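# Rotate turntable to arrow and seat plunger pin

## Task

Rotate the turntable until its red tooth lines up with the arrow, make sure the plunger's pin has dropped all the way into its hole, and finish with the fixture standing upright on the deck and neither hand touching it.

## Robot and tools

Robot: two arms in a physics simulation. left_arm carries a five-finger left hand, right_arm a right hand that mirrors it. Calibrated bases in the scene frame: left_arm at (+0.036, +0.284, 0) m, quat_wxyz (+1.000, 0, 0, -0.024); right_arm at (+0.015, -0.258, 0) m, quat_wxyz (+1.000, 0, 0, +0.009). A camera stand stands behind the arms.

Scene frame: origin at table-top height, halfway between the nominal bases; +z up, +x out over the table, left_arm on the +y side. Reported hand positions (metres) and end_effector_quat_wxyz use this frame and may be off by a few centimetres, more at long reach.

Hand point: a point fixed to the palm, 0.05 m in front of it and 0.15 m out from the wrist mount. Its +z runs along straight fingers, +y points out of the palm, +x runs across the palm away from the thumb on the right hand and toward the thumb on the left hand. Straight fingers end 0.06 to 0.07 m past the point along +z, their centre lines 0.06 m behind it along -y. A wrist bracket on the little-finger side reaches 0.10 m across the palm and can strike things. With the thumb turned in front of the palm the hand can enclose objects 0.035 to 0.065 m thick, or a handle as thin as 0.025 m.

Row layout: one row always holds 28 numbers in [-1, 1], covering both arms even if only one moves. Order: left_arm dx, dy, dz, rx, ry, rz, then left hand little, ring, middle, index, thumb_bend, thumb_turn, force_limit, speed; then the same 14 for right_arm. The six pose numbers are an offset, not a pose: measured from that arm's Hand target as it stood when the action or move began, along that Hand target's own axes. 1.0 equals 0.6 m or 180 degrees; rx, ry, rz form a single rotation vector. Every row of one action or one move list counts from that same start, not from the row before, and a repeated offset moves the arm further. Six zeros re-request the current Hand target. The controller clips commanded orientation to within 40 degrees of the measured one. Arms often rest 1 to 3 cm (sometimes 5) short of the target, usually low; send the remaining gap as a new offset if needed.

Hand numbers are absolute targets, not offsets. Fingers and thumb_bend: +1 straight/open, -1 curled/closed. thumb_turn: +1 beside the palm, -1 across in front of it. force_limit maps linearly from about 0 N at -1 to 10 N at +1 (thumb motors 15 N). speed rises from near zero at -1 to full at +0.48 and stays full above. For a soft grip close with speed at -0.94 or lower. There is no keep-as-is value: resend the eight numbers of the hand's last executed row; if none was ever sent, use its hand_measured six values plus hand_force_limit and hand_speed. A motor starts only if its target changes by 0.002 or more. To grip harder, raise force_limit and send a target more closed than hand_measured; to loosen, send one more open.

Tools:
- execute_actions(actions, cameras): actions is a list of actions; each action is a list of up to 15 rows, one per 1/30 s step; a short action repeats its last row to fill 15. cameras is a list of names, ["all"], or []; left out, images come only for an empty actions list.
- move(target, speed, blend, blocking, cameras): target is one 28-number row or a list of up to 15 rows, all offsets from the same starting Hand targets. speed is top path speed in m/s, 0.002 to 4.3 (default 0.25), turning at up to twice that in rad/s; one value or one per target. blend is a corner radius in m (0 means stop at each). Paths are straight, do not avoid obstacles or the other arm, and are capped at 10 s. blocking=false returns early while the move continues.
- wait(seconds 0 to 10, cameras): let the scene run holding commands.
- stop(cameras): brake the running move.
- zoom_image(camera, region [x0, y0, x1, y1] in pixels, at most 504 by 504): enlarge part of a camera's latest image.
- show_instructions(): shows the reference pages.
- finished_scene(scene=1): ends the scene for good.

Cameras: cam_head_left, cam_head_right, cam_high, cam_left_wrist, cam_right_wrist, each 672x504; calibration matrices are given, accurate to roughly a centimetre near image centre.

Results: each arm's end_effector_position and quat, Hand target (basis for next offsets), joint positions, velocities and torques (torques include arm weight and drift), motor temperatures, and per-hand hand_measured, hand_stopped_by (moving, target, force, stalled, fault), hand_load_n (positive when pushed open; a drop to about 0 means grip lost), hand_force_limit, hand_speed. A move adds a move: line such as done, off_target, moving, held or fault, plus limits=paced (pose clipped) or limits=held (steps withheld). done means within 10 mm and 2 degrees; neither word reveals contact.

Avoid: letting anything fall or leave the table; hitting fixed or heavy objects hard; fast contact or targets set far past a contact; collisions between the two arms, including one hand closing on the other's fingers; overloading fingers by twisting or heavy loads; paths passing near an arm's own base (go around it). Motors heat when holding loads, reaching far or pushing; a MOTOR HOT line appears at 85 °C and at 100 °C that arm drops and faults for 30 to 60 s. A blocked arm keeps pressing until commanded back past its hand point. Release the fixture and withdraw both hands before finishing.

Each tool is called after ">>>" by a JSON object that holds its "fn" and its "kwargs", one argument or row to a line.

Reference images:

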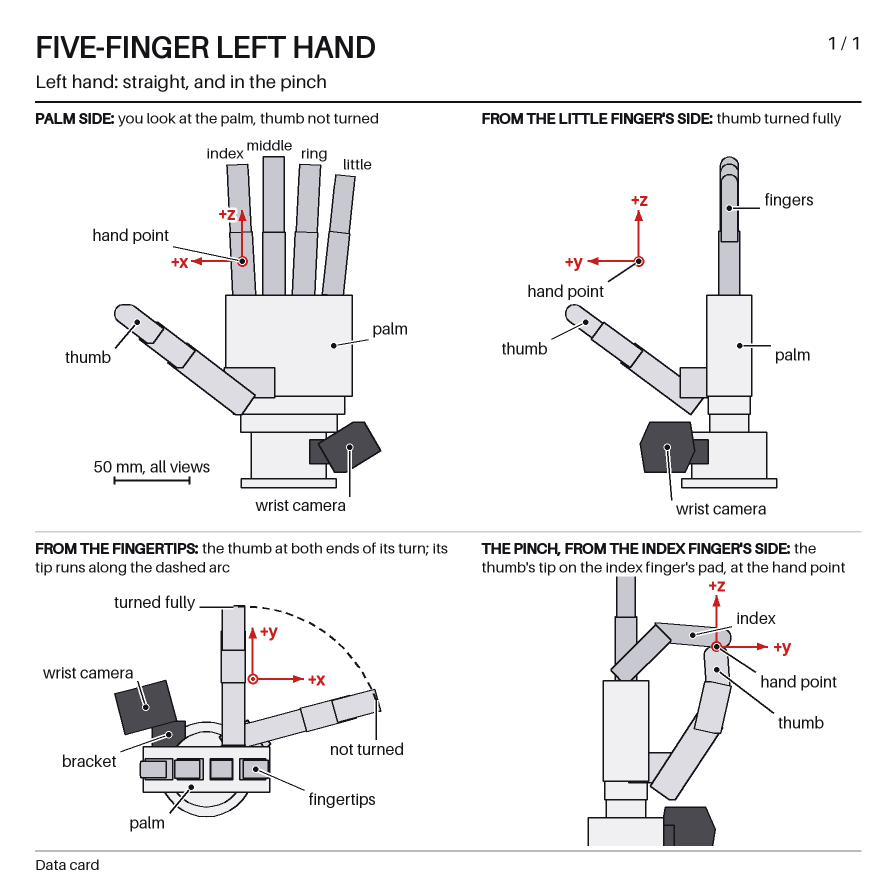

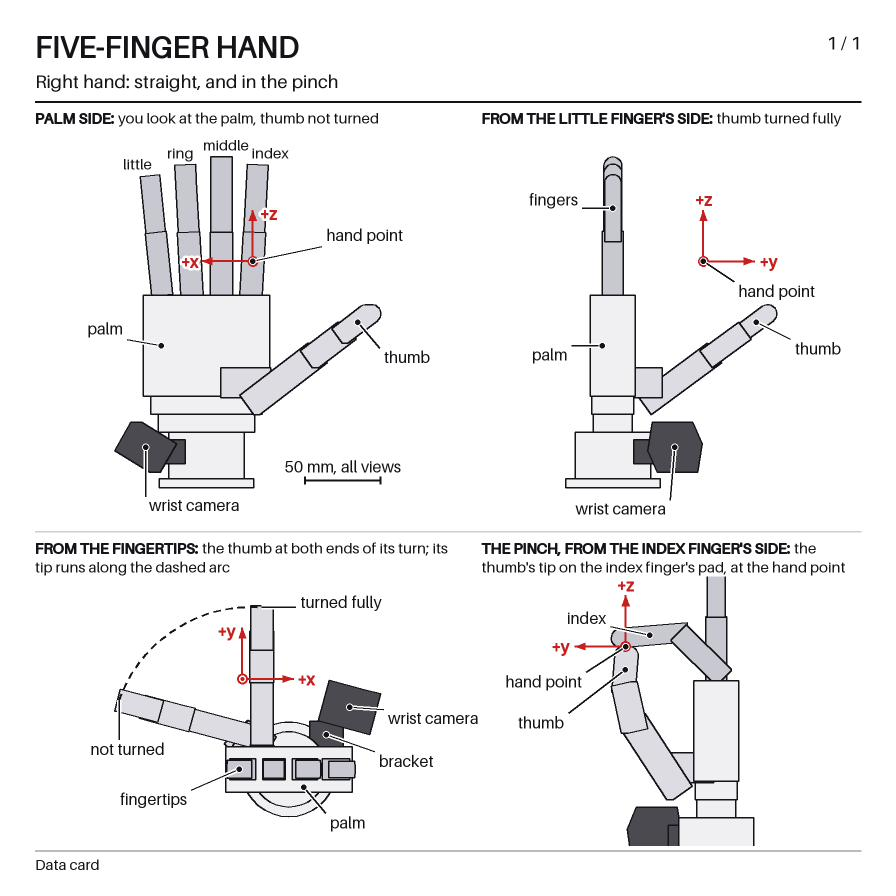

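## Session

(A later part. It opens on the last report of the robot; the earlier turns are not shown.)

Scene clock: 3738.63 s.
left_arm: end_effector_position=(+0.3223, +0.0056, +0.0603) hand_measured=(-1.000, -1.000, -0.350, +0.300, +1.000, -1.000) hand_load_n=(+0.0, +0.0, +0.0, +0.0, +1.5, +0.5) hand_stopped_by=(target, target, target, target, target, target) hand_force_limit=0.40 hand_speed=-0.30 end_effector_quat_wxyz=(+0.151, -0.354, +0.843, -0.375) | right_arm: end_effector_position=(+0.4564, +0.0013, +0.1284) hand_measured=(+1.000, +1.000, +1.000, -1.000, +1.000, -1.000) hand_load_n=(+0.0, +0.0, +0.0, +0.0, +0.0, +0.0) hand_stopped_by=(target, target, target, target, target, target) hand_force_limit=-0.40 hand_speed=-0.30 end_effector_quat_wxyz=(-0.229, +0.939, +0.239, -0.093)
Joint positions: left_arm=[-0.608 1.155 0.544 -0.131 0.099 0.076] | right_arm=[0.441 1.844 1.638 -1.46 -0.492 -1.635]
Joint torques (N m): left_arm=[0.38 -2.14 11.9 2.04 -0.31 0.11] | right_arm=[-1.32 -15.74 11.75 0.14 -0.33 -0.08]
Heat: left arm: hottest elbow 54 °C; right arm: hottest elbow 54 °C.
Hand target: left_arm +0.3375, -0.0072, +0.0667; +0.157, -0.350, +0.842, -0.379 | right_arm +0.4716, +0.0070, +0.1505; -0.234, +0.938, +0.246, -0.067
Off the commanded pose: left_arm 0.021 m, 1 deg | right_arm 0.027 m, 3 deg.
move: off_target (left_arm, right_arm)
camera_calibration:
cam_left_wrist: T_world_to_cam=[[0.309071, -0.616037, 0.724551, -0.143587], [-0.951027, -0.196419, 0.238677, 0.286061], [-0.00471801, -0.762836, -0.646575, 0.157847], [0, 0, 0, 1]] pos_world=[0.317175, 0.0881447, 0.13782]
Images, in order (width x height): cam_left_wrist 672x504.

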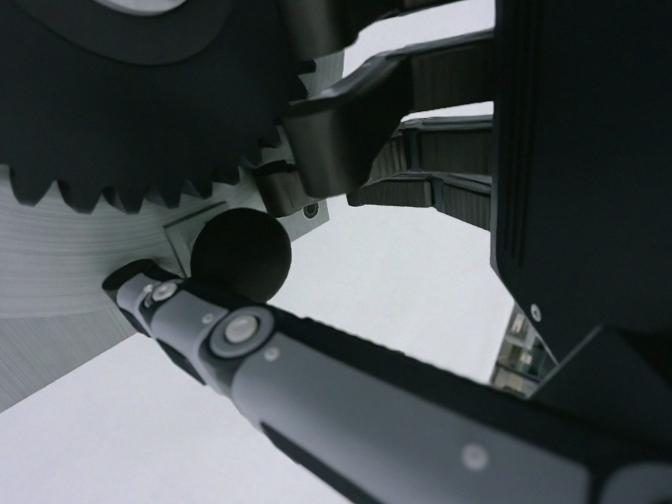

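>>> {"fn": "move", "kwargs": {
  "target": [
    [0,-0.0140,0.0080,0,0,0,-1,-1,-0.35,0.3,1.0,-1,0.4,-0.3,0,0,0,0,0,0,1,1,1,-1,1,-1,-0.4,-0.3],
    [0,-0.0930,-0.0500,0,0,0,-1,-1,-0.35,0.3,1.0,-1,0.4,-0.3,0,0,0,0,0,0,1,1,1,-1,1,-1,-0.4,-0.3]
  ],
  "speed": 0.05,
  "blend": 0.003,
  "cameras": ["cam_left_wrist","cam_right_wrist"]
}}

Scene clock: 3753.17 s.
left_arm: end_effector_position=(+0.3376, -0.0056, +0.1073) hand_measured=(-1.000, -1.000, -0.350, +0.300, +1.000, -1.000) hand_load_n=(+0.0, +0.0, +0.5, +0.0, +0.0, -0.5) hand_stopped_by=(target, target, target, target, target, target) hand_force_limit=0.40 hand_speed=-0.30 end_effector_quat_wxyz=(+0.150, -0.356, +0.846, -0.367) | right_arm: end_effector_position=(+0.4564, +0.0013, +0.1284) hand_measured=(+1.000, +1.000, +1.000, -1.000, +1.000, -1.000) hand_load_n=(+0.0, +0.0, +0.0, +0.0, +0.0, +0.0) hand_stopped_by=(target, target, target, target, target, target) hand_force_limit=-0.40 hand_speed=-0.30 end_effector_quat_wxyz=(-0.229, +0.939, +0.239, -0.093)
Joint positions: left_arm=[-0.611 1.134 0.681 -0.307 0.09 0.076] | right_arm=[0.441 1.844 1.638 -1.46 -0.492 -1.635]
Joint torques (N m): left_arm=[0.21 -5.25 12.82 0.96 -0.14 0.07] | right_arm=[-1.26 -15.79 11.77 0.14 -0.32 -0.08]
Motor temperatures (°C): left_arm=[30 28 57 28 29 30] | right_arm=[27 39 55 26 31 29]
Heat: left arm: hottest elbow 57 °C; right arm: hottest elbow 55 °C.
Hand target: left_arm +0.3480, -0.0174, +0.1285; +0.157, -0.350, +0.842, -0.380 | right_arm +0.4716, +0.0070, +0.1505; -0.234, +0.938, +0.246, -0.067
Off the commanded pose: left_arm 0.026 m, 2 deg | right_arm 0.027 m, 3 deg.
move: off_target (left_arm, right_arm)
camera_calibration:
cam_left_wrist: T_world_to_cam=[[0.318456, -0.626076, 0.711769, -0.191184], [-0.947897, -0.203382, 0.245208, 0.28538], [-0.00875725, -0.752771, -0.658224, 0.182488], [0, 0, 0, 1]] pos_world=[0.332993, 0.0757175, 0.186219]
cam_right_wrist: T_world_to_cam=[[0.621246, -0.623334, -0.474877, -0.223595], [-0.505185, -0.781849, 0.365377, 0.190265], [-0.599034, 0.0129117, -0.80062, 0.488934], [0, 0, 0, 1]] pos_world=[0.527914, 0.00307076, 0.215751]
Images, in order (width x height): cam_left_wrist 672x504, cam_right_wrist 672x504.

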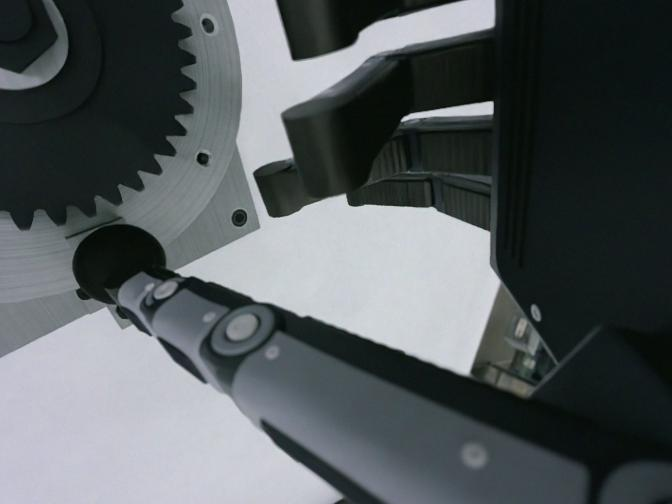

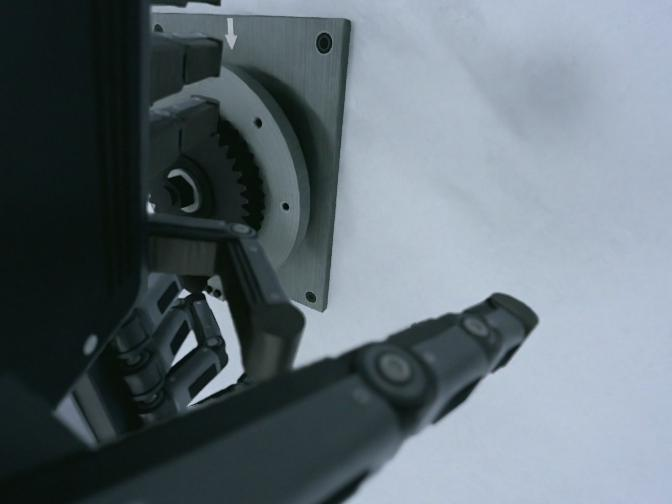

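>>> {"fn": "move", "kwargs": {
  "target": [
    [0,-0.0930,-0.0700,0,0,0,-1,-1,-0.35,0.3,1.0,-1,0.4,-0.3,0,0,0,0,0,0,1,1,1,-1,1,-1,-0.4,-0.3]
  ],
  "speed": 0.08,
  "cameras": ["cam_left_wrist","cam_right_wrist"]
}}

Scene clock: 3760.43 s.
left_arm: end_effector_position=(+0.3425, -0.0100, +0.1707) hand_measured=(-1.000, -1.000, -0.350, +0.300, +1.000, -1.000) hand_load_n=(+0.0, +0.0, +0.0, +0.0, +0.0, +0.0) hand_stopped_by=(target, target, target, target, target, target) hand_force_limit=0.40 hand_speed=-0.30 end_effector_quat_wxyz=(+0.148, -0.357, +0.848, -0.363) | right_arm: end_effector_position=(+0.4564, +0.0013, +0.1284) hand_measured=(+1.000, +1.000, +1.000, -1.000, +1.000, -1.000) hand_load_n=(+0.0, +0.0, +0.0, +0.0, +0.0, +0.0) hand_stopped_by=(target, target, target, target, target, target) hand_force_limit=-0.40 hand_speed=-0.30 end_effector_quat_wxyz=(-0.229, +0.939, +0.239, -0.093)
Joint positions: left_arm=[-0.613 1.088 0.83 -0.512 0.089 0.076] | right_arm=[0.441 1.844 1.638 -1.46 -0.492 -1.635]
Joint torques (N m): left_arm=[0.21 -5.54 13.94 0.92 -0.14 0.06] | right_arm=[-1.26 -15.85 11.77 0.14 -0.32 -0.08]
Motor temperatures (°C): left_arm=[30 28 57 28 29 30] | right_arm=[27 39 56 26 31 29]
Heat: left arm: hottest elbow 57 °C; right arm: hottest elbow 56 °C.
Hand target: left_arm +0.3519, -0.0211, +0.1979; +0.157, -0.350, +0.842, -0.379 | right_arm +0.4716, +0.0070, +0.1505; -0.234, +0.938, +0.246, -0.067
Off the commanded pose: left_arm 0.031 m, 2 deg | right_arm 0.027 m, 3 deg.
move: off_target (left_arm, right_arm)
camera_calibration:
cam_left_wrist: T_world_to_cam=[[0.323277, -0.631078, 0.705147, -0.241118], [-0.946198, -0.204401, 0.250857, 0.272023], [-0.0141774, -0.748305, -0.663203, 0.223662], [0, 0, 0, 1]] pos_world=[0.338506, 0.070805, 0.250118]
cam_right_wrist: T_world_to_cam=[[0.621246, -0.623334, -0.474877, -0.223595], [-0.505185, -0.781849, 0.365377, 0.190265], [-0.599034, 0.0129117, -0.80062, 0.488934], [0, 0, 0, 1]] pos_world=[0.527914, 0.00307076, 0.215751]
Images, in order (width x height): cam_left_wrist 672x504, cam_right_wrist 672x504.

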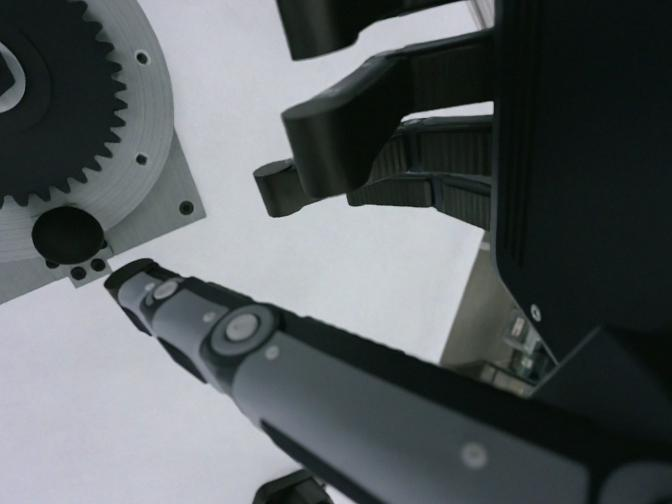

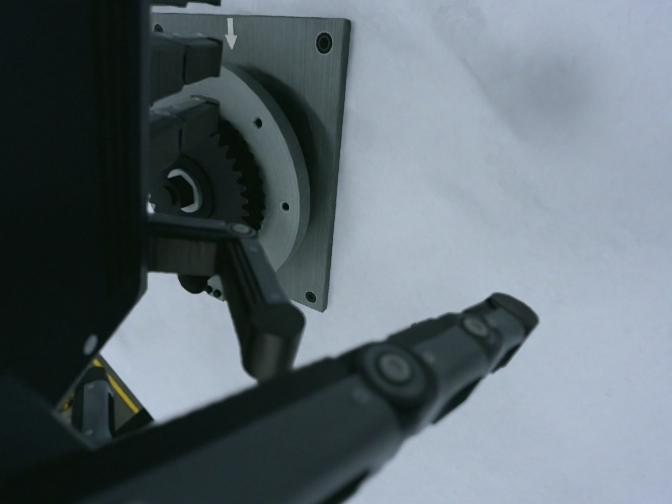

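>>> {"fn": "zoom_image", "kwargs": {
  "camera": "cam_left_wrist",
  "region": [0, 160, 220, 310]
}}

>>> {"fn": "zoom_image", "kwargs": {
  "camera": "cam_left_wrist",
  "region": [0, 0, 220, 180]
}}

>>> {"fn": "zoom_image", "kwargs": {
  "camera": "cam_right_wrist",
  "region": [140, 140, 340, 340]
}}

Scaled by 2.291 from the camera's 672x504 image, which has a finer 960x720 frame.

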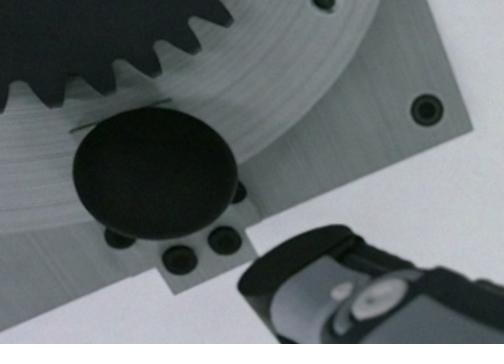

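Scaled by 2.291 from the camera's 672x504 image, which has a finer 960x720 frame.

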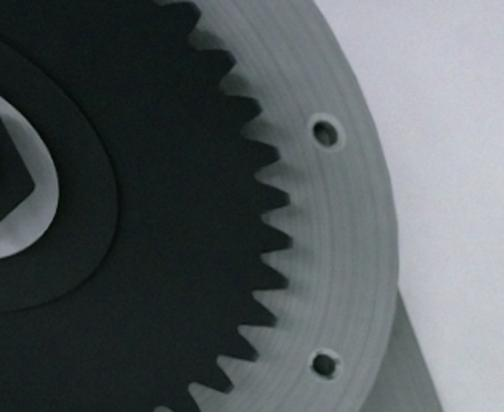

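Scaled by 2.520 from the camera's 672x504 image, which has a finer 960x720 frame.

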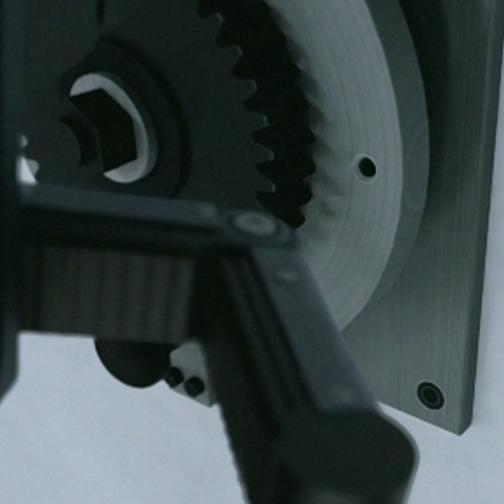

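>>> {"fn": "move", "kwargs": {
  "target": [
    [0,0.1225,-0.1432,0,0,0,-1,-1,-0.35,0.3,1.0,-1,0.4,-0.3,0,0,0,0,0,0,1,1,1,-1,1,-1,-0.4,-0.3]
  ],
  "speed": 0.1,
  "cameras": ["cam_left_wrist","cam_right_wrist","cam_head_right"]
}}

Scene clock: 3774.03 s.
left_arm: end_effector_position=(+0.2750, +0.0520, +0.2075) hand_measured=(-1.000, -1.000, -0.350, +0.300, +1.000, -1.000) hand_load_n=(+0.0, +0.0, +0.0, +0.0, +0.0, +0.0) hand_stopped_by=(target, target, target, target, target, target) hand_force_limit=0.40 hand_speed=-0.30 end_effector_quat_wxyz=(+0.158, -0.351, +0.837, -0.389) | right_arm: end_effector_position=(+0.4564, +0.0013, +0.1284) hand_measured=(+1.000, +1.000, +1.000, -1.000, +1.000, -1.000) hand_load_n=(+0.0, +0.0, +0.0, +0.0, +0.0, +0.0) hand_stopped_by=(target, target, target, target, target, target) hand_force_limit=-0.40 hand_speed=-0.30 end_effector_quat_wxyz=(-0.229, +0.939, +0.239, -0.093)
Joint positions: left_arm=[-0.573 0.743 0.718 -0.685 0.126 0.098] | right_arm=[0.441 1.844 1.638 -1.46 -0.492 -1.635]
Joint torques (N m): left_arm=[1.32 -2.08 9.03 1.07 0.02 0.24] | right_arm=[-1.2 -15.85 11.78 0.14 -0.32 -0.07]
Motor temperatures (°C): left_arm=[30 28 60 28 29 30] | right_arm=[27 39 56 26 31 29]
Heat: left arm: hottest elbow 60 °C; right arm: hottest elbow 56 °C.
Hand target: left_arm +0.2718, +0.0586, +0.1999; +0.157, -0.350, +0.842, -0.379 | right_arm +0.4716, +0.0070, +0.1505; -0.234, +0.938, +0.246, -0.067
Off the commanded pose: left_arm 0.011 m, 1 deg | right_arm 0.027 m, 3 deg.
move: off_target (left_arm, right_arm)
camera_calibration:
cam_left_wrist: T_world_to_cam=[[0.289866, -0.599867, 0.745746, -0.207079], [-0.956991, -0.191488, 0.217944, 0.220681], [0.0120641, -0.776847, -0.629573, 0.28081], [0, 0, 0, 1]] pos_world=[0.267827, 0.136185, 0.283123]
cam_right_wrist: T_world_to_cam=[[0.621246, -0.623334, -0.474877, -0.223595], [-0.505185, -0.781849, 0.365377, 0.190265], [-0.599034, 0.0129117, -0.80062, 0.488934], [0, 0, 0, 1]] pos_world=[0.527914, 0.00307076, 0.215751]
Images, in order (width x height): cam_head_right 672x504, cam_left_wrist 672x504, cam_right_wrist 672x504.

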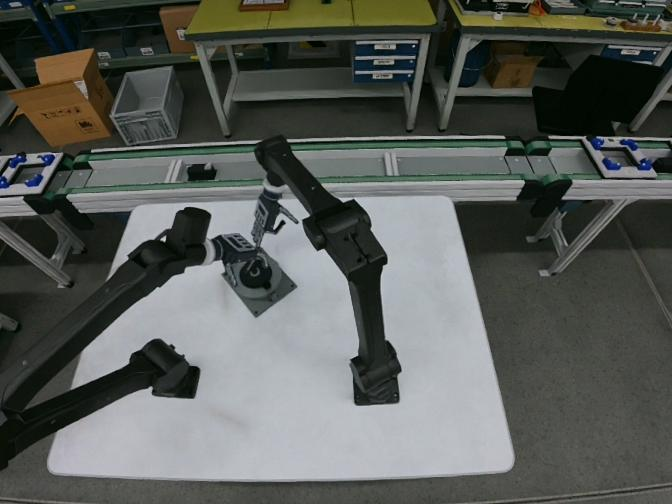

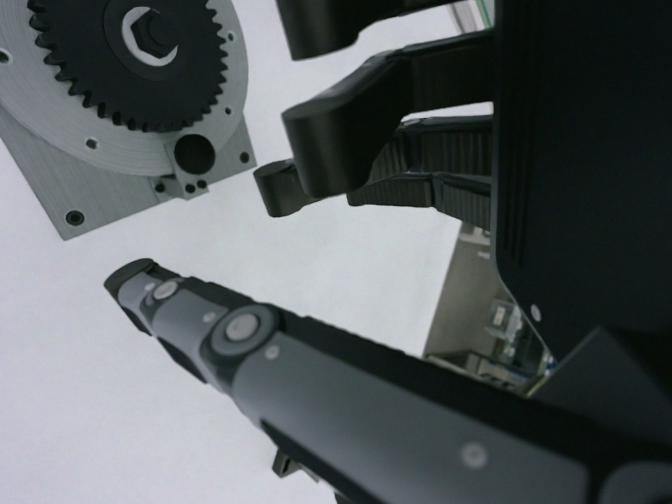

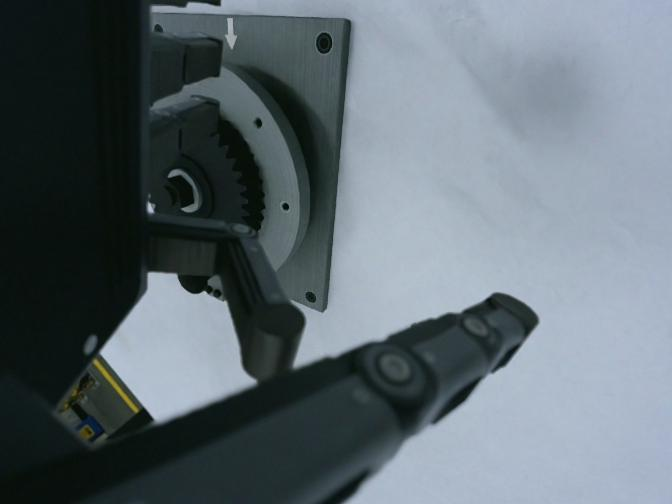

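>>> {"fn": "zoom_image", "kwargs": {
  "camera": "cam_left_wrist",
  "region": [0, 0, 270, 250]
}}

>>> {"fn": "zoom_image", "kwargs": {
  "camera": "cam_left_wrist",
  "region": [130, 90, 270, 210]
}}

>>> {"fn": "zoom_image", "kwargs": {
  "camera": "cam_left_wrist",
  "region": [40, 110, 150, 250]
}}

>>> {"fn": "zoom_image", "kwargs": {
  "camera": "cam_left_wrist",
  "region": [100, 0, 260, 130]
}}

Scaled by 1.867 from the camera's 672x504 image, which has a finer 960x720 frame.

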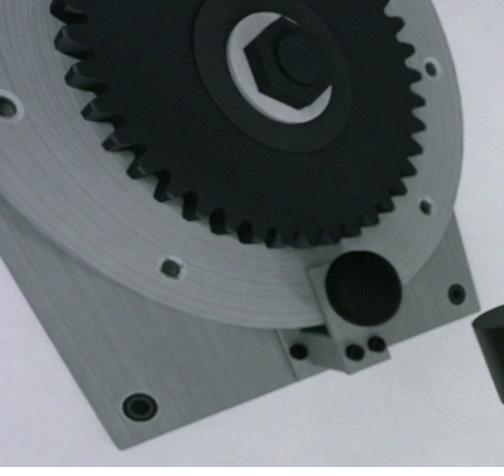

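Scaled by 3.600 from the camera's 672x504 image, which has a finer 960x720 frame.

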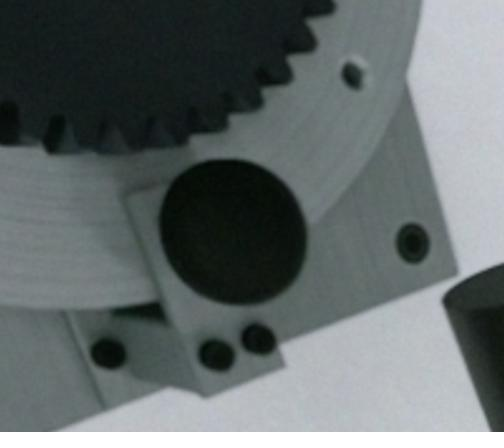

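Scaled by 3.600 from the camera's 672x504 image, which has a finer 960x720 frame.

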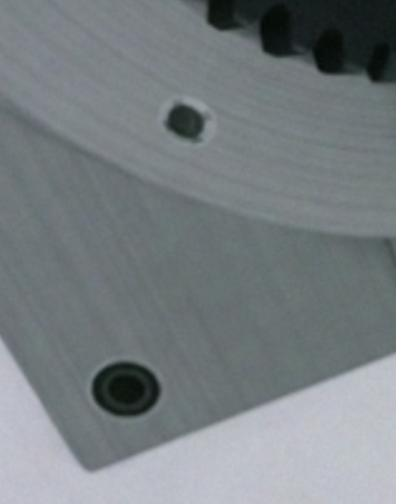

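Scaled by 3.150 from the camera's 672x504 image, which has a finer 960x720 frame.

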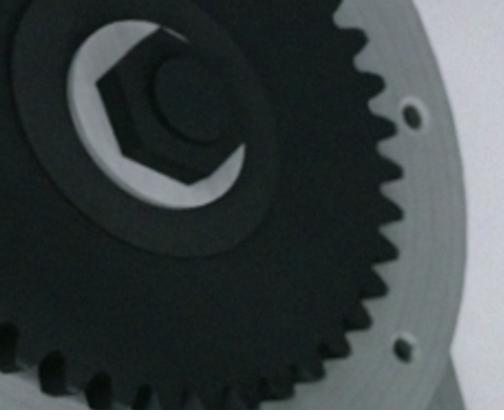

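>>> {"fn": "move", "kwargs": {
  "target": [
    [0.0068,-0.0563,0.1892,0,0,0,-1,-1,-1,-1,1.0,-1,0.4,-0.3,0,0,0,0,0,0,1,1,1,-1,1,-1,-0.4,-0.3]
  ],
  "speed": 0.1,
  "cameras": ["cam_left_wrist","cam_right_wrist"]
}}

Scene clock: 3866.07 s.
left_arm: end_effector_position=(+0.3285, -0.0016, +0.1256) hand_measured=(-1.000, -1.000, -1.000, -1.000, +1.000, -1.000) hand_load_n=(+0.0, +0.0, +0.0, +0.5, +0.0, +0.0) hand_stopped_by=(target, target, target, target, target, target) hand_force_limit=0.40 hand_speed=-0.30 end_effector_quat_wxyz=(+0.147, -0.353, +0.853, -0.354) | right_arm: end_effector_position=(+0.4564, +0.0013, +0.1284) hand_measured=(+1.000, +1.000, +1.000, -1.000, +1.000, -1.000) hand_load_n=(+0.0, +0.0, +0.0, +0.0, +0.0, +0.0) hand_stopped_by=(target, target, target, target, target, target) hand_force_limit=-0.40 hand_speed=-0.30 end_effector_quat_wxyz=(-0.229, +0.939, +0.239, -0.093)
Joint positions: left_arm=[-0.622 1.094 0.718 -0.411 0.082 0.083] | right_arm=[0.441 1.844 1.638 -1.46 -0.492 -1.635]
Joint torques (N m): left_arm=[0.21 -4.37 13.33 2.55 -0.14 -0.06] | right_arm=[-1.2 -15.85 11.78 0.16 -0.32 -0.08]
Motor temperatures (°C): left_arm=[30 28 57 28 29 30] | right_arm=[27 39 58 26 30 29]
Heat: left arm: hottest elbow 57 °C; right arm: hottest elbow 58 °C.
Hand target: left_arm +0.3450, -0.0202, +0.1499; +0.157, -0.350, +0.842, -0.379 | right_arm +0.4716, +0.0070, +0.1505; -0.234, +0.938, +0.246, -0.067
Off the commanded pose: left_arm 0.035 m, 3 deg | right_arm 0.027 m, 3 deg.
move: off_target (left_arm, right_arm)
camera_calibration:
cam_left_wrist: T_world_to_cam=[[0.322582, -0.646673, 0.691198, -0.197589], [-0.946188, -0.200343, 0.254148, 0.271476], [-0.0258741, -0.735987, -0.676501, 0.205379], [0, 0, 0, 1]] pos_world=[0.32592, 0.0777692, 0.206517]
cam_right_wrist: T_world_to_cam=[[0.621246, -0.623334, -0.474877, -0.223595], [-0.505185, -0.781849, 0.365377, 0.190265], [-0.599034, 0.0129117, -0.80062, 0.488934], [0, 0, 0, 1]] pos_world=[0.527914, 0.00307076, 0.215751]
Images, in order (width x height): cam_left_wrist 672x504, cam_right_wrist 672x504.

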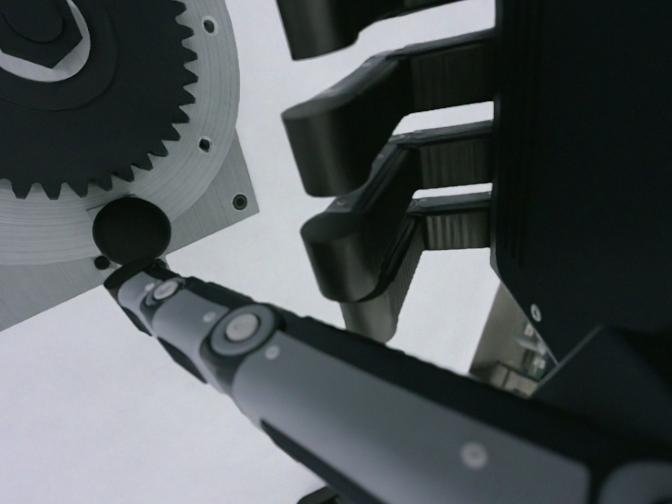

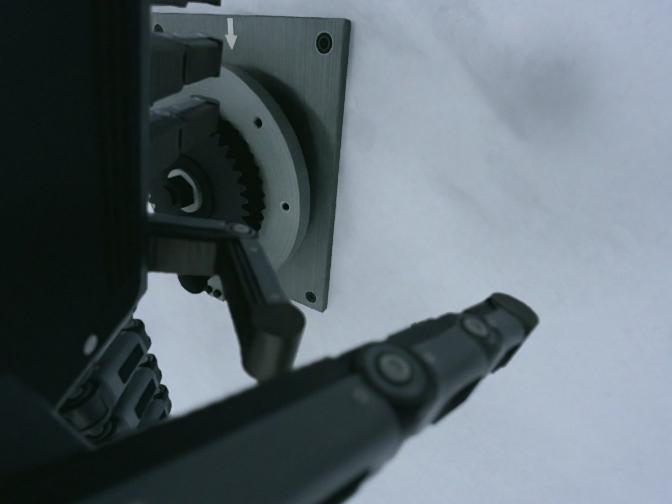

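>>> {"fn": "move", "kwargs": {
  "target": [
    [0.0106,0.0242,0.0356,0,0,0,-1,-1,-1,-1,1.0,-1,0.4,-0.3,0,0,0,0,0,0,1,1,1,-1,1,-1,-0.4,-0.3]
  ],
  "speed": 0.05,
  "cameras": ["cam_left_wrist"]
}}

Scene clock: 3875.93 s.
left_arm: end_effector_position=(+0.3394, -0.0191, +0.1187) hand_measured=(-1.000, -1.000, -1.000, -1.000, +1.000, -1.000) hand_load_n=(+0.0, +0.0, +0.0, +0.0, +0.0, +0.0) hand_stopped_by=(target, target, target, target, target, target) hand_force_limit=0.40 hand_speed=-0.30 end_effector_quat_wxyz=(+0.155, -0.349, +0.847, -0.369) | right_arm: end_effector_position=(+0.4564, +0.0013, +0.1284) hand_measured=(+1.000, +1.000, +1.000, -1.000, +1.000, -1.000) hand_load_n=(-0.5, +0.0, +0.0, +0.0, +0.0, +0.0) hand_stopped_by=(target, target, target, target, target, target) hand_force_limit=-0.40 hand_speed=-0.30 end_effector_quat_wxyz=(-0.229, +0.939, +0.239, -0.093)
Joint positions: left_arm=[-0.643 1.144 0.718 -0.324 0.065 0.069] | right_arm=[0.441 1.844 1.638 -1.46 -0.492 -1.635]
Joint torques (N m): left_arm=[0.21 -4.72 10.45 2.54 -0.15 -0.1] | right_arm=[-1.26 -15.79 11.78 0.16 -0.33 -0.08]
Motor temperatures (°C): left_arm=[30 28 59 28 29 30] | right_arm=[27 39 58 26 30 29]
Heat: left arm: hottest elbow 59 °C; right arm: hottest elbow 58 °C.
Hand target: left_arm +0.3450, -0.0293, +0.1250; +0.157, -0.350, +0.842, -0.380 | right_arm +0.4716, +0.0070, +0.1505; -0.234, +0.938, +0.246, -0.067
Off the commanded pose: left_arm 0.013 m, 1 deg | right_arm 0.027 m, 3 deg.
move: off_target (left_arm, right_arm)
camera_calibration:
cam_left_wrist: T_world_to_cam=[[0.301625, -0.631361, 0.714426, -0.203034], [-0.953405, -0.194713, 0.230446, 0.285273], [-0.00638652, -0.750646, -0.660674, 0.179379], [0, 0, 0, 1]] pos_world=[0.334367, 0.0620091, 0.197824]
Images, in order (width x height): cam_left_wrist 672x504.

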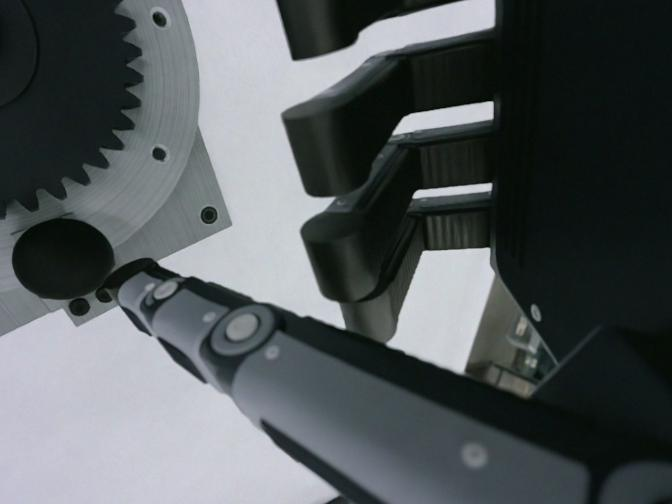

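>>> {"fn": "move", "kwargs": {
  "target": [
    [-0.0048,0.0337,-0.0078,0,0,0,-1,-1,-1,-1,1.0,-1,0.4,-0.3,0,0,0,0,0,0,1,1,1,-1,1,-1,-0.4,-0.3]
  ],
  "speed": 0.05,
  "cameras": ["cam_left_wrist"]
}}

Scene clock: 3884.33 s.
left_arm: end_effector_position=(+0.3341, -0.0160, +0.1127) hand_measured=(-1.000, -1.000, -1.000, -1.000, +1.000, -1.000) hand_load_n=(+0.0, +0.0, +0.0, +0.0, +0.0, +0.5) hand_stopped_by=(target, target, target, target, target, target) hand_force_limit=0.40 hand_speed=-0.30 end_effector_quat_wxyz=(+0.155, -0.348, +0.846, -0.373) | right_arm: end_effector_position=(+0.4564, +0.0013, +0.1284) hand_measured=(+1.000, +1.000, +1.000, -1.000, +1.000, -1.000) hand_load_n=(+0.0, +0.0, +0.0, +0.5, +0.0, +0.0) hand_stopped_by=(target, target, target, target, target, target) hand_force_limit=-0.40 hand_speed=-0.30 end_effector_quat_wxyz=(-0.229, +0.939, +0.239, -0.093)
Joint positions: left_arm=[-0.643 1.131 0.687 -0.299 0.07 0.068] | right_arm=[0.441 1.844 1.638 -1.46 -0.492 -1.635]
Joint torques (N m): left_arm=[1.14 -5.6 8.18 2.5 -0.01 0.01] | right_arm=[-1.2 -15.85 11.77 0.16 -0.33 -0.07]
Motor temperatures (°C): left_arm=[30 28 59 28 29 30] | right_arm=[27 40 59 26 30 29]
Heat: left arm: hottest elbow 59 °C; right arm: hottest elbow 59 °C.
Hand target: left_arm +0.3350, -0.0152, +0.1128; +0.157, -0.350, +0.842, -0.379 | right_arm +0.4716, +0.0070, +0.1505; -0.234, +0.938, +0.246, -0.067
Off the commanded pose: left_arm 0.001 m, 1 deg | right_arm 0.027 m, 3 deg.
move: off_target (right_arm)
camera_calibration:
cam_left_wrist: T_world_to_cam=[[0.296902, -0.626861, 0.720343, -0.194175], [-0.954885, -0.189634, 0.228548, 0.282997], [-0.00666638, -0.755701, -0.654883, 0.177024], [0, 0, 0, 1]] pos_world=[0.32906, 0.0657222, 0.191124]
Images, in order (width x height): cam_left_wrist 672x504.

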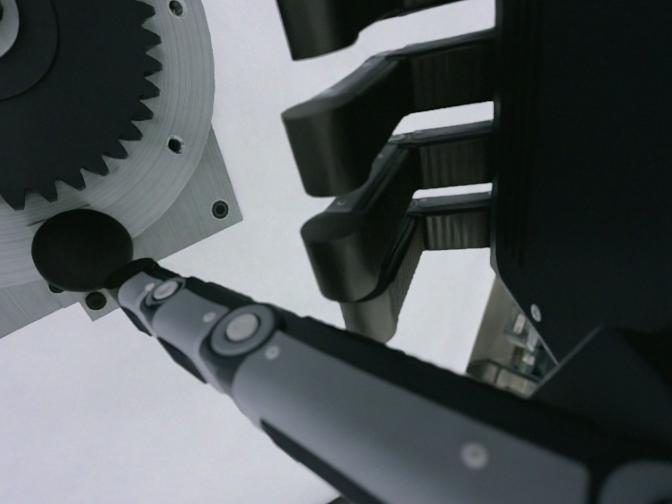

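>>> {"fn": "move", "kwargs": {
  "target": [
    [-0.0060,0.0210,0.0013,0,0,0,-1,-1,-1,-1,1.0,-1,0.4,-0.3,0,0,0,0,0,0,1,1,1,-1,1,-1,-0.4,-0.3]
  ],
  "speed": 0.05,
  "cameras": ["cam_left_wrist"]
}}

Scene clock: 3889.00 s.
left_arm: end_effector_position=(+0.3298, -0.0097, +0.1031) hand_measured=(-1.000, -1.000, -1.000, -1.000, +1.000, -1.000) hand_load_n=(+0.0, +0.0, +0.0, +0.0, +0.0, +0.0) hand_stopped_by=(target, target, target, target, target, target) hand_force_limit=0.40 hand_speed=-0.30 end_effector_quat_wxyz=(+0.152, -0.350, +0.845, -0.374) | right_arm: end_effector_position=(+0.4564, +0.0013, +0.1284) hand_measured=(+1.000, +1.000, +1.000, -1.000, +1.000, -1.000) hand_load_n=(+0.0, +0.0, +0.0, +0.0, +0.0, +0.0) hand_stopped_by=(target, target, target, target, target, target) hand_force_limit=-0.40 hand_speed=-0.30 end_effector_quat_wxyz=(-0.229, +0.939, +0.239, -0.093)
Joint positions: left_arm=[-0.634 1.123 0.654 -0.273 0.081 0.068] | right_arm=[0.441 1.844 1.638 -1.46 -0.492 -1.635]
Joint torques (N m): left_arm=[1.38 -5.6 8.06 2.4 0 0.11] | right_arm=[-1.26 -15.79 11.78 0.13 -0.32 -0.08]
Motor temperatures (°C): left_arm=[30 28 58 28 29 30] | right_arm=[27 40 59 26 30 29]
Heat: left arm: hottest elbow 58 °C; right arm: hottest elbow 59 °C.
Hand target: left_arm +0.3320, -0.0072, +0.1028; +0.157, -0.350, +0.842, -0.379 | right_arm +0.4716, +0.0070, +0.1505; -0.234, +0.938, +0.246, -0.067
Off the commanded pose: left_arm 0.003 m, 1 deg | right_arm 0.027 m, 3 deg.
move: off_target (right_arm)
camera_calibration:
cam_left_wrist: T_world_to_cam=[[0.301779, -0.622476, 0.722117, -0.183937], [-0.953344, -0.190684, 0.234039, 0.281282], [-0.00798722, -0.759054, -0.650979, 0.175472], [0, 0, 0, 1]] pos_world=[0.325069, 0.0723322, 0.181222]
Images, in order (width x height): cam_left_wrist 672x504.

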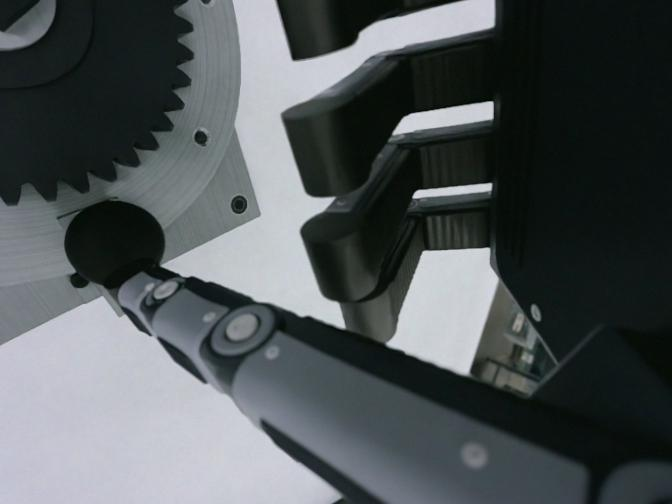

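>>> {"fn": "move", "kwargs": {
  "target": [
    [-0.0047,0.0060,0.0085,0,0,0,-1,-1,-1,-1,1.0,-1,0.4,-0.3,0,0,0,0,0,0,1,1,1,-1,1,-1,-0.4,-0.3]
  ],
  "speed": 0.04,
  "cameras": ["cam_left_wrist"]
}}

>>> {"fn": "zoom_image", "kwargs": {
  "camera": "cam_left_wrist",
  "region": [40, 160, 280, 340]
}}

Scene clock: 3895.13 s.
left_arm: end_effector_position=(+0.3331, -0.0094, +0.1033) hand_measured=(-1.000, -1.000, -1.000, -1.000, +1.000, -1.000) hand_load_n=(+0.0, +0.0, +0.0, +0.0, +0.0, +0.0) hand_stopped_by=(target, target, target, target, target, target) hand_force_limit=0.40 hand_speed=-0.30 end_effector_quat_wxyz=(+0.155, -0.351, +0.842, -0.381) | right_arm: end_effector_position=(+0.4564, +0.0013, +0.1284) hand_measured=(+1.000, +1.000, +1.000, -1.000, +1.000, -1.000) hand_load_n=(+0.0, +0.0, +0.0, +0.0, +0.0, +0.0) hand_stopped_by=(target, target, target, target, target, target) hand_force_limit=-0.40 hand_speed=-0.30 end_effector_quat_wxyz=(-0.229, +0.939, +0.239, -0.093)
Joint positions: left_arm=[-0.625 1.123 0.647 -0.251 0.087 0.068] | right_arm=[0.441 1.844 1.638 -1.46 -0.492 -1.635]
Joint torques (N m): left_arm=[1.38 -4.48 8.03 2.52 0 0.16] | right_arm=[-1.26 -15.79 11.78 0.14 -0.33 -0.08]
Motor temperatures (°C): left_arm=[30 28 56 28 29 30] | right_arm=[27 40 59 26 30 29]
Heat: left arm: hottest elbow 56 °C; right arm: hottest elbow 59 °C.
Hand target: left_arm +0.3351, -0.0062, +0.0969; +0.157, -0.350, +0.842, -0.379 | right_arm +0.4716, +0.0070, +0.1505; -0.234, +0.938, +0.246, -0.067
Off the commanded pose: left_arm 0.007 m, 0 deg | right_arm 0.027 m, 3 deg.
move: off_target (right_arm)
camera_calibration:
cam_left_wrist: T_world_to_cam=[[0.297636, -0.612225, 0.732525, -0.184325], [-0.954679, -0.191538, 0.227818, 0.28547], [0.000830888, -0.767133, -0.641487, 0.171842], [0, 0, 0, 1]] pos_world=[0.327252, 0.0736559, 0.180222]
Images, in order (width x height): cam_left_wrist 672x504.

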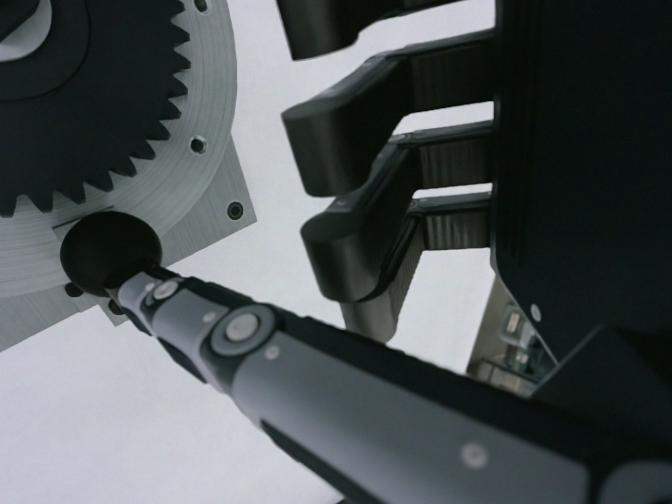

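Scaled by 2.100 from the camera's 672x504 image, which has a finer 960x720 frame.

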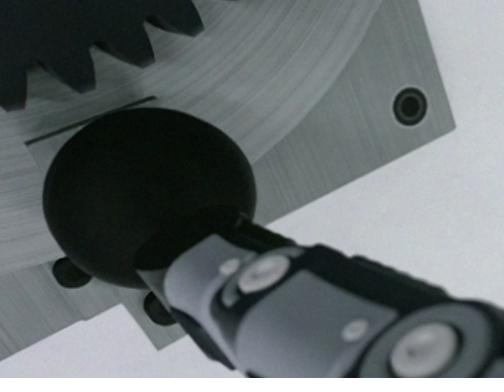

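>>> {"fn": "move", "kwargs": {
  "target": [
    [0,0.0062,0.0055,0,0,0,-1,-1,-1,-1,1.0,-1,0.4,-0.3,0,0,0,0,0,0,1,1,1,-1,1,-1,-0.4,-0.3]
  ],
  "speed": 0.04,
  "cameras": ["cam_left_wrist"]
}}

>>> {"fn": "zoom_image", "kwargs": {
  "camera": "cam_left_wrist",
  "region": [40, 160, 280, 340]
}}

Scene clock: 3899.70 s.
left_arm: end_effector_position=(+0.3331, -0.0094, +0.0993) hand_measured=(-1.000, -1.000, -1.000, -1.000, +1.000, -1.000) hand_load_n=(+0.0, +0.0, +0.0, +0.0, +0.0, +0.0) hand_stopped_by=(target, target, target, target, target, target) hand_force_limit=0.40 hand_speed=-0.30 end_effector_quat_wxyz=(+0.155, -0.350, +0.841, -0.382) | right_arm: end_effector_position=(+0.4564, +0.0013, +0.1284) hand_measured=(+1.000, +1.000, +1.000, -1.000, +1.000, -1.000) hand_load_n=(+0.0, +0.0, +0.0, +0.0, +0.0, +0.0) hand_stopped_by=(target, target, target, target, target, target) hand_force_limit=-0.40 hand_speed=-0.30 end_effector_quat_wxyz=(-0.229, +0.939, +0.239, -0.093)
Joint positions: left_arm=[-0.625 1.129 0.638 -0.234 0.087 0.068] | right_arm=[0.441 1.844 1.638 -1.46 -0.492 -1.635]
Joint torques (N m): left_arm=[1.38 -4.31 8.01 2.41 0 0.16] | right_arm=[-1.14 -15.74 11.78 0.16 -0.32 -0.08]
Motor temperatures (°C): left_arm=[30 28 56 28 29 30] | right_arm=[27 40 59 26 30 29]
Heat: left arm: hottest elbow 56 °C; right arm: hottest elbow 59 °C.
Hand target: left_arm +0.3351, -0.0062, +0.0917; +0.157, -0.350, +0.842, -0.379 | right_arm +0.4716, +0.0070, +0.1505; -0.234, +0.938, +0.246, -0.067
Off the commanded pose: left_arm 0.008 m, 0 deg | right_arm 0.027 m, 3 deg.
move: off_target (right_arm)
camera_calibration:
cam_left_wrist: T_world_to_cam=[[0.296056, -0.611004, 0.734183, -0.181094], [-0.955168, -0.191101, 0.226129, 0.28675], [0.00213749, -0.768216, -0.640188, 0.168715], [0, 0, 0, 1]] pos_world=[0.327148, 0.073759, 0.176123]
Images, in order (width x height): cam_left_wrist 672x504.

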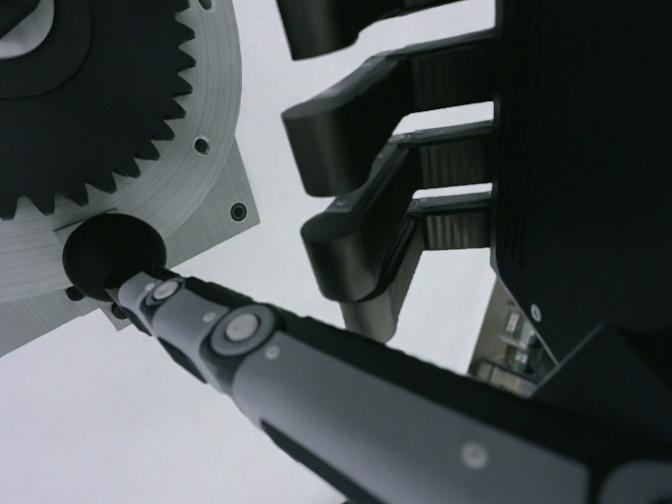

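Scaled by 2.100 from the camera's 672x504 image, which has a finer 960x720 frame.

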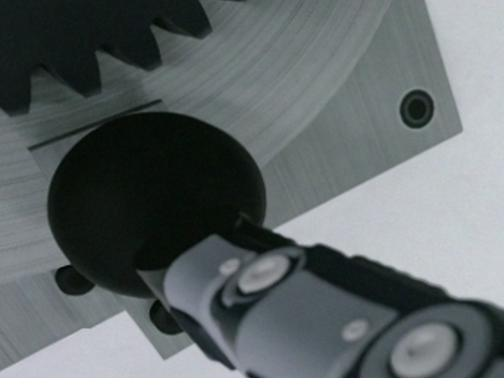

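>>> {"fn": "move", "kwargs": {
  "target": [
    [0,0.0050,0.0044,0,0,0,-1,-1,-1,-1,1.0,-1,0.4,-0.3,0,0,0,0,0,0,1,1,1,-1,1,-1,-0.4,-0.3]
  ],
  "speed": 0.04,
  "cameras": ["cam_left_wrist"]
}}

>>> {"fn": "zoom_image", "kwargs": {
  "camera": "cam_left_wrist",
  "region": [40, 160, 280, 340]
}}

Scene clock: 3906.93 s.
left_arm: end_effector_position=(+0.3331, -0.0093, +0.0953) hand_measured=(-1.000, -1.000, -1.000, -1.000, +1.000, -1.000) hand_load_n=(+0.0, +0.0, +0.0, +0.0, +0.0, +0.0) hand_stopped_by=(target, target, target, target, target, target) hand_force_limit=0.40 hand_speed=-0.30 end_effector_quat_wxyz=(+0.155, -0.350, +0.841, -0.382) | right_arm: end_effector_position=(+0.4564, +0.0013, +0.1284) hand_measured=(+1.000, +1.000, +1.000, -1.000, +1.000, -1.000) hand_load_n=(+0.0, +0.0, +0.0, +0.0, +0.0, +0.0) hand_stopped_by=(target, target, target, target, target, target) hand_force_limit=-0.40 hand_speed=-0.30 end_effector_quat_wxyz=(-0.229, +0.939, +0.239, -0.093)
Joint positions: left_arm=[-0.625 1.135 0.63 -0.22 0.087 0.068] | right_arm=[0.441 1.844 1.638 -1.46 -0.492 -1.635]
Joint torques (N m): left_arm=[1.38 -4.31 7.95 2.52 0.01 0.16] | right_arm=[-1.2 -15.79 11.78 0.14 -0.32 -0.07]
Motor temperatures (°C): left_arm=[30 28 55 28 29 30] | right_arm=[27 40 59 26 30 29]
Heat: left arm: hottest elbow 55 °C; right arm: hottest elbow 59 °C.
Hand target: left_arm +0.3350, -0.0061, +0.0878; +0.157, -0.350, +0.842, -0.379 | right_arm +0.4716, +0.0070, +0.1505; -0.234, +0.938, +0.246, -0.067
Off the commanded pose: left_arm 0.008 m, 0 deg | right_arm 0.027 m, 3 deg.
move: off_target (right_arm)
camera_calibration:
cam_left_wrist: T_world_to_cam=[[0.296056, -0.611004, 0.734183, -0.178066], [-0.955168, -0.191101, 0.226129, 0.287578], [0.00213749, -0.768216, -0.640188, 0.166231], [0, 0, 0, 1]] pos_world=[0.327048, 0.073859, 0.172123]
Images, in order (width x height): cam_left_wrist 672x504.

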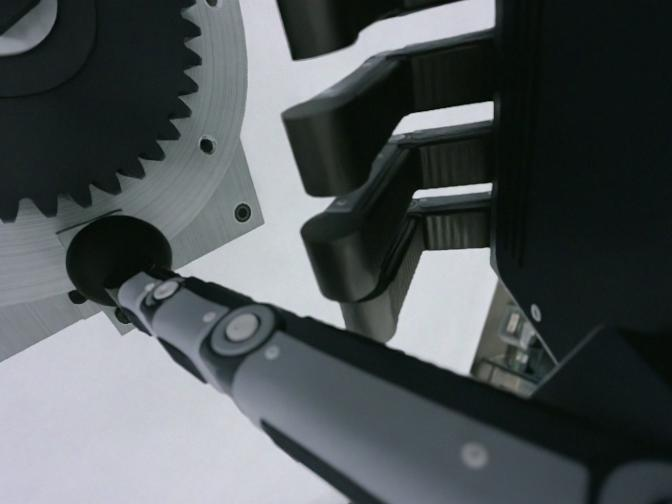

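Scaled by 2.100 from the camera's 672x504 image, which has a finer 960x720 frame.

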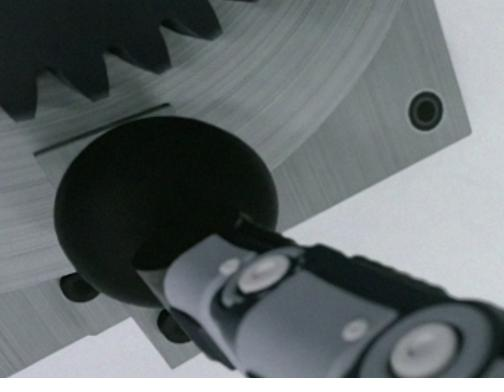

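>>> {"fn": "move", "kwargs": {
  "target": [
    [0,0.0062,0.0055,0,0,0,-1,-1,-1,-1,1.0,-1,0.4,-0.3,0,0,0,0,0,0,1,1,1,-1,1,-1,-0.4,-0.3]
  ],
  "speed": 0.04,
  "cameras": ["cam_left_wrist"]
}}

>>> {"fn": "zoom_image", "kwargs": {
  "camera": "cam_left_wrist",
  "region": [40, 160, 280, 340]
}}

Scene clock: 3914.60 s.
left_arm: end_effector_position=(+0.3340, -0.0102, +0.0937) hand_measured=(-1.000, -1.000, -1.000, -1.000, +1.000, -1.000) hand_load_n=(+0.0, +0.0, +0.0, +0.0, +0.0, +0.0) hand_stopped_by=(target, target, target, target, target, target) hand_force_limit=0.40 hand_speed=-0.30 end_effector_quat_wxyz=(+0.156, -0.350, +0.840, -0.384) | right_arm: end_effector_position=(+0.4564, +0.0013, +0.1284) hand_measured=(+1.000, +1.000, +1.000, -1.000, +1.000, -1.000) hand_load_n=(+0.0, +0.0, +0.0, +0.0, +0.0, +0.0) hand_stopped_by=(target, target, target, target, target, target) hand_force_limit=-0.40 hand_speed=-0.30 end_effector_quat_wxyz=(-0.229, +0.939, +0.239, -0.093)
Joint positions: left_arm=[-0.625 1.14 0.626 -0.205 0.087 0.068] | right_arm=[0.441 1.844 1.638 -1.46 -0.492 -1.635]
Joint torques (N m): left_arm=[1.38 -4.01 7.6 2.67 -0.01 0.16] | right_arm=[-1.32 -15.79 11.77 0.13 -0.33 -0.08]
Motor temperatures (°C): left_arm=[30 28 54 28 29 30] | right_arm=[27 40 59 26 30 29]
Heat: left arm: hottest elbow 54 °C; right arm: hottest elbow 59 °C.
Hand target: left_arm +0.3351, -0.0062, +0.0829; +0.157, -0.350, +0.842, -0.379 | right_arm +0.4716, +0.0070, +0.1505; -0.234, +0.938, +0.246, -0.067
Off the commanded pose: left_arm 0.012 m, 1 deg | right_arm 0.027 m, 3 deg.
move: off_target (left_arm, right_arm)
camera_calibration:
cam_left_wrist: T_world_to_cam=[[0.292934, -0.608476, 0.737527, -0.176896], [-0.956122, -0.190091, 0.222927, 0.289362], [0.00455174, -0.770469, -0.637462, 0.163404], [0, 0, 0, 1]] pos_world=[0.327741, 0.0732653, 0.170123]
Images, in order (width x height): cam_left_wrist 672x504.

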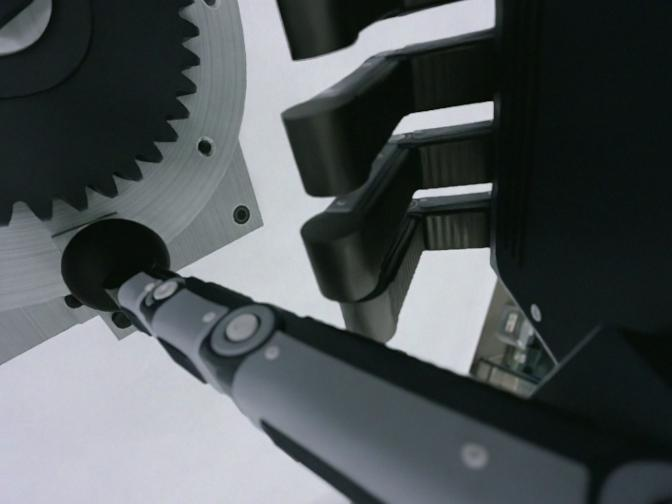

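Scaled by 2.100 from the camera's 672x504 image, which has a finer 960x720 frame.

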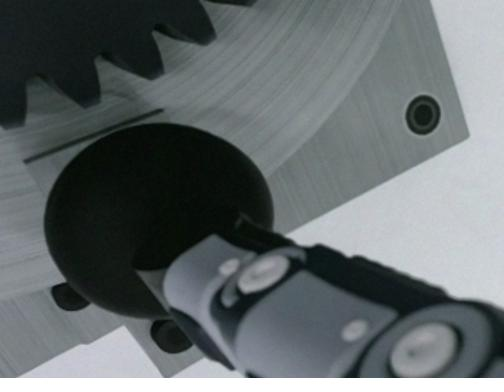

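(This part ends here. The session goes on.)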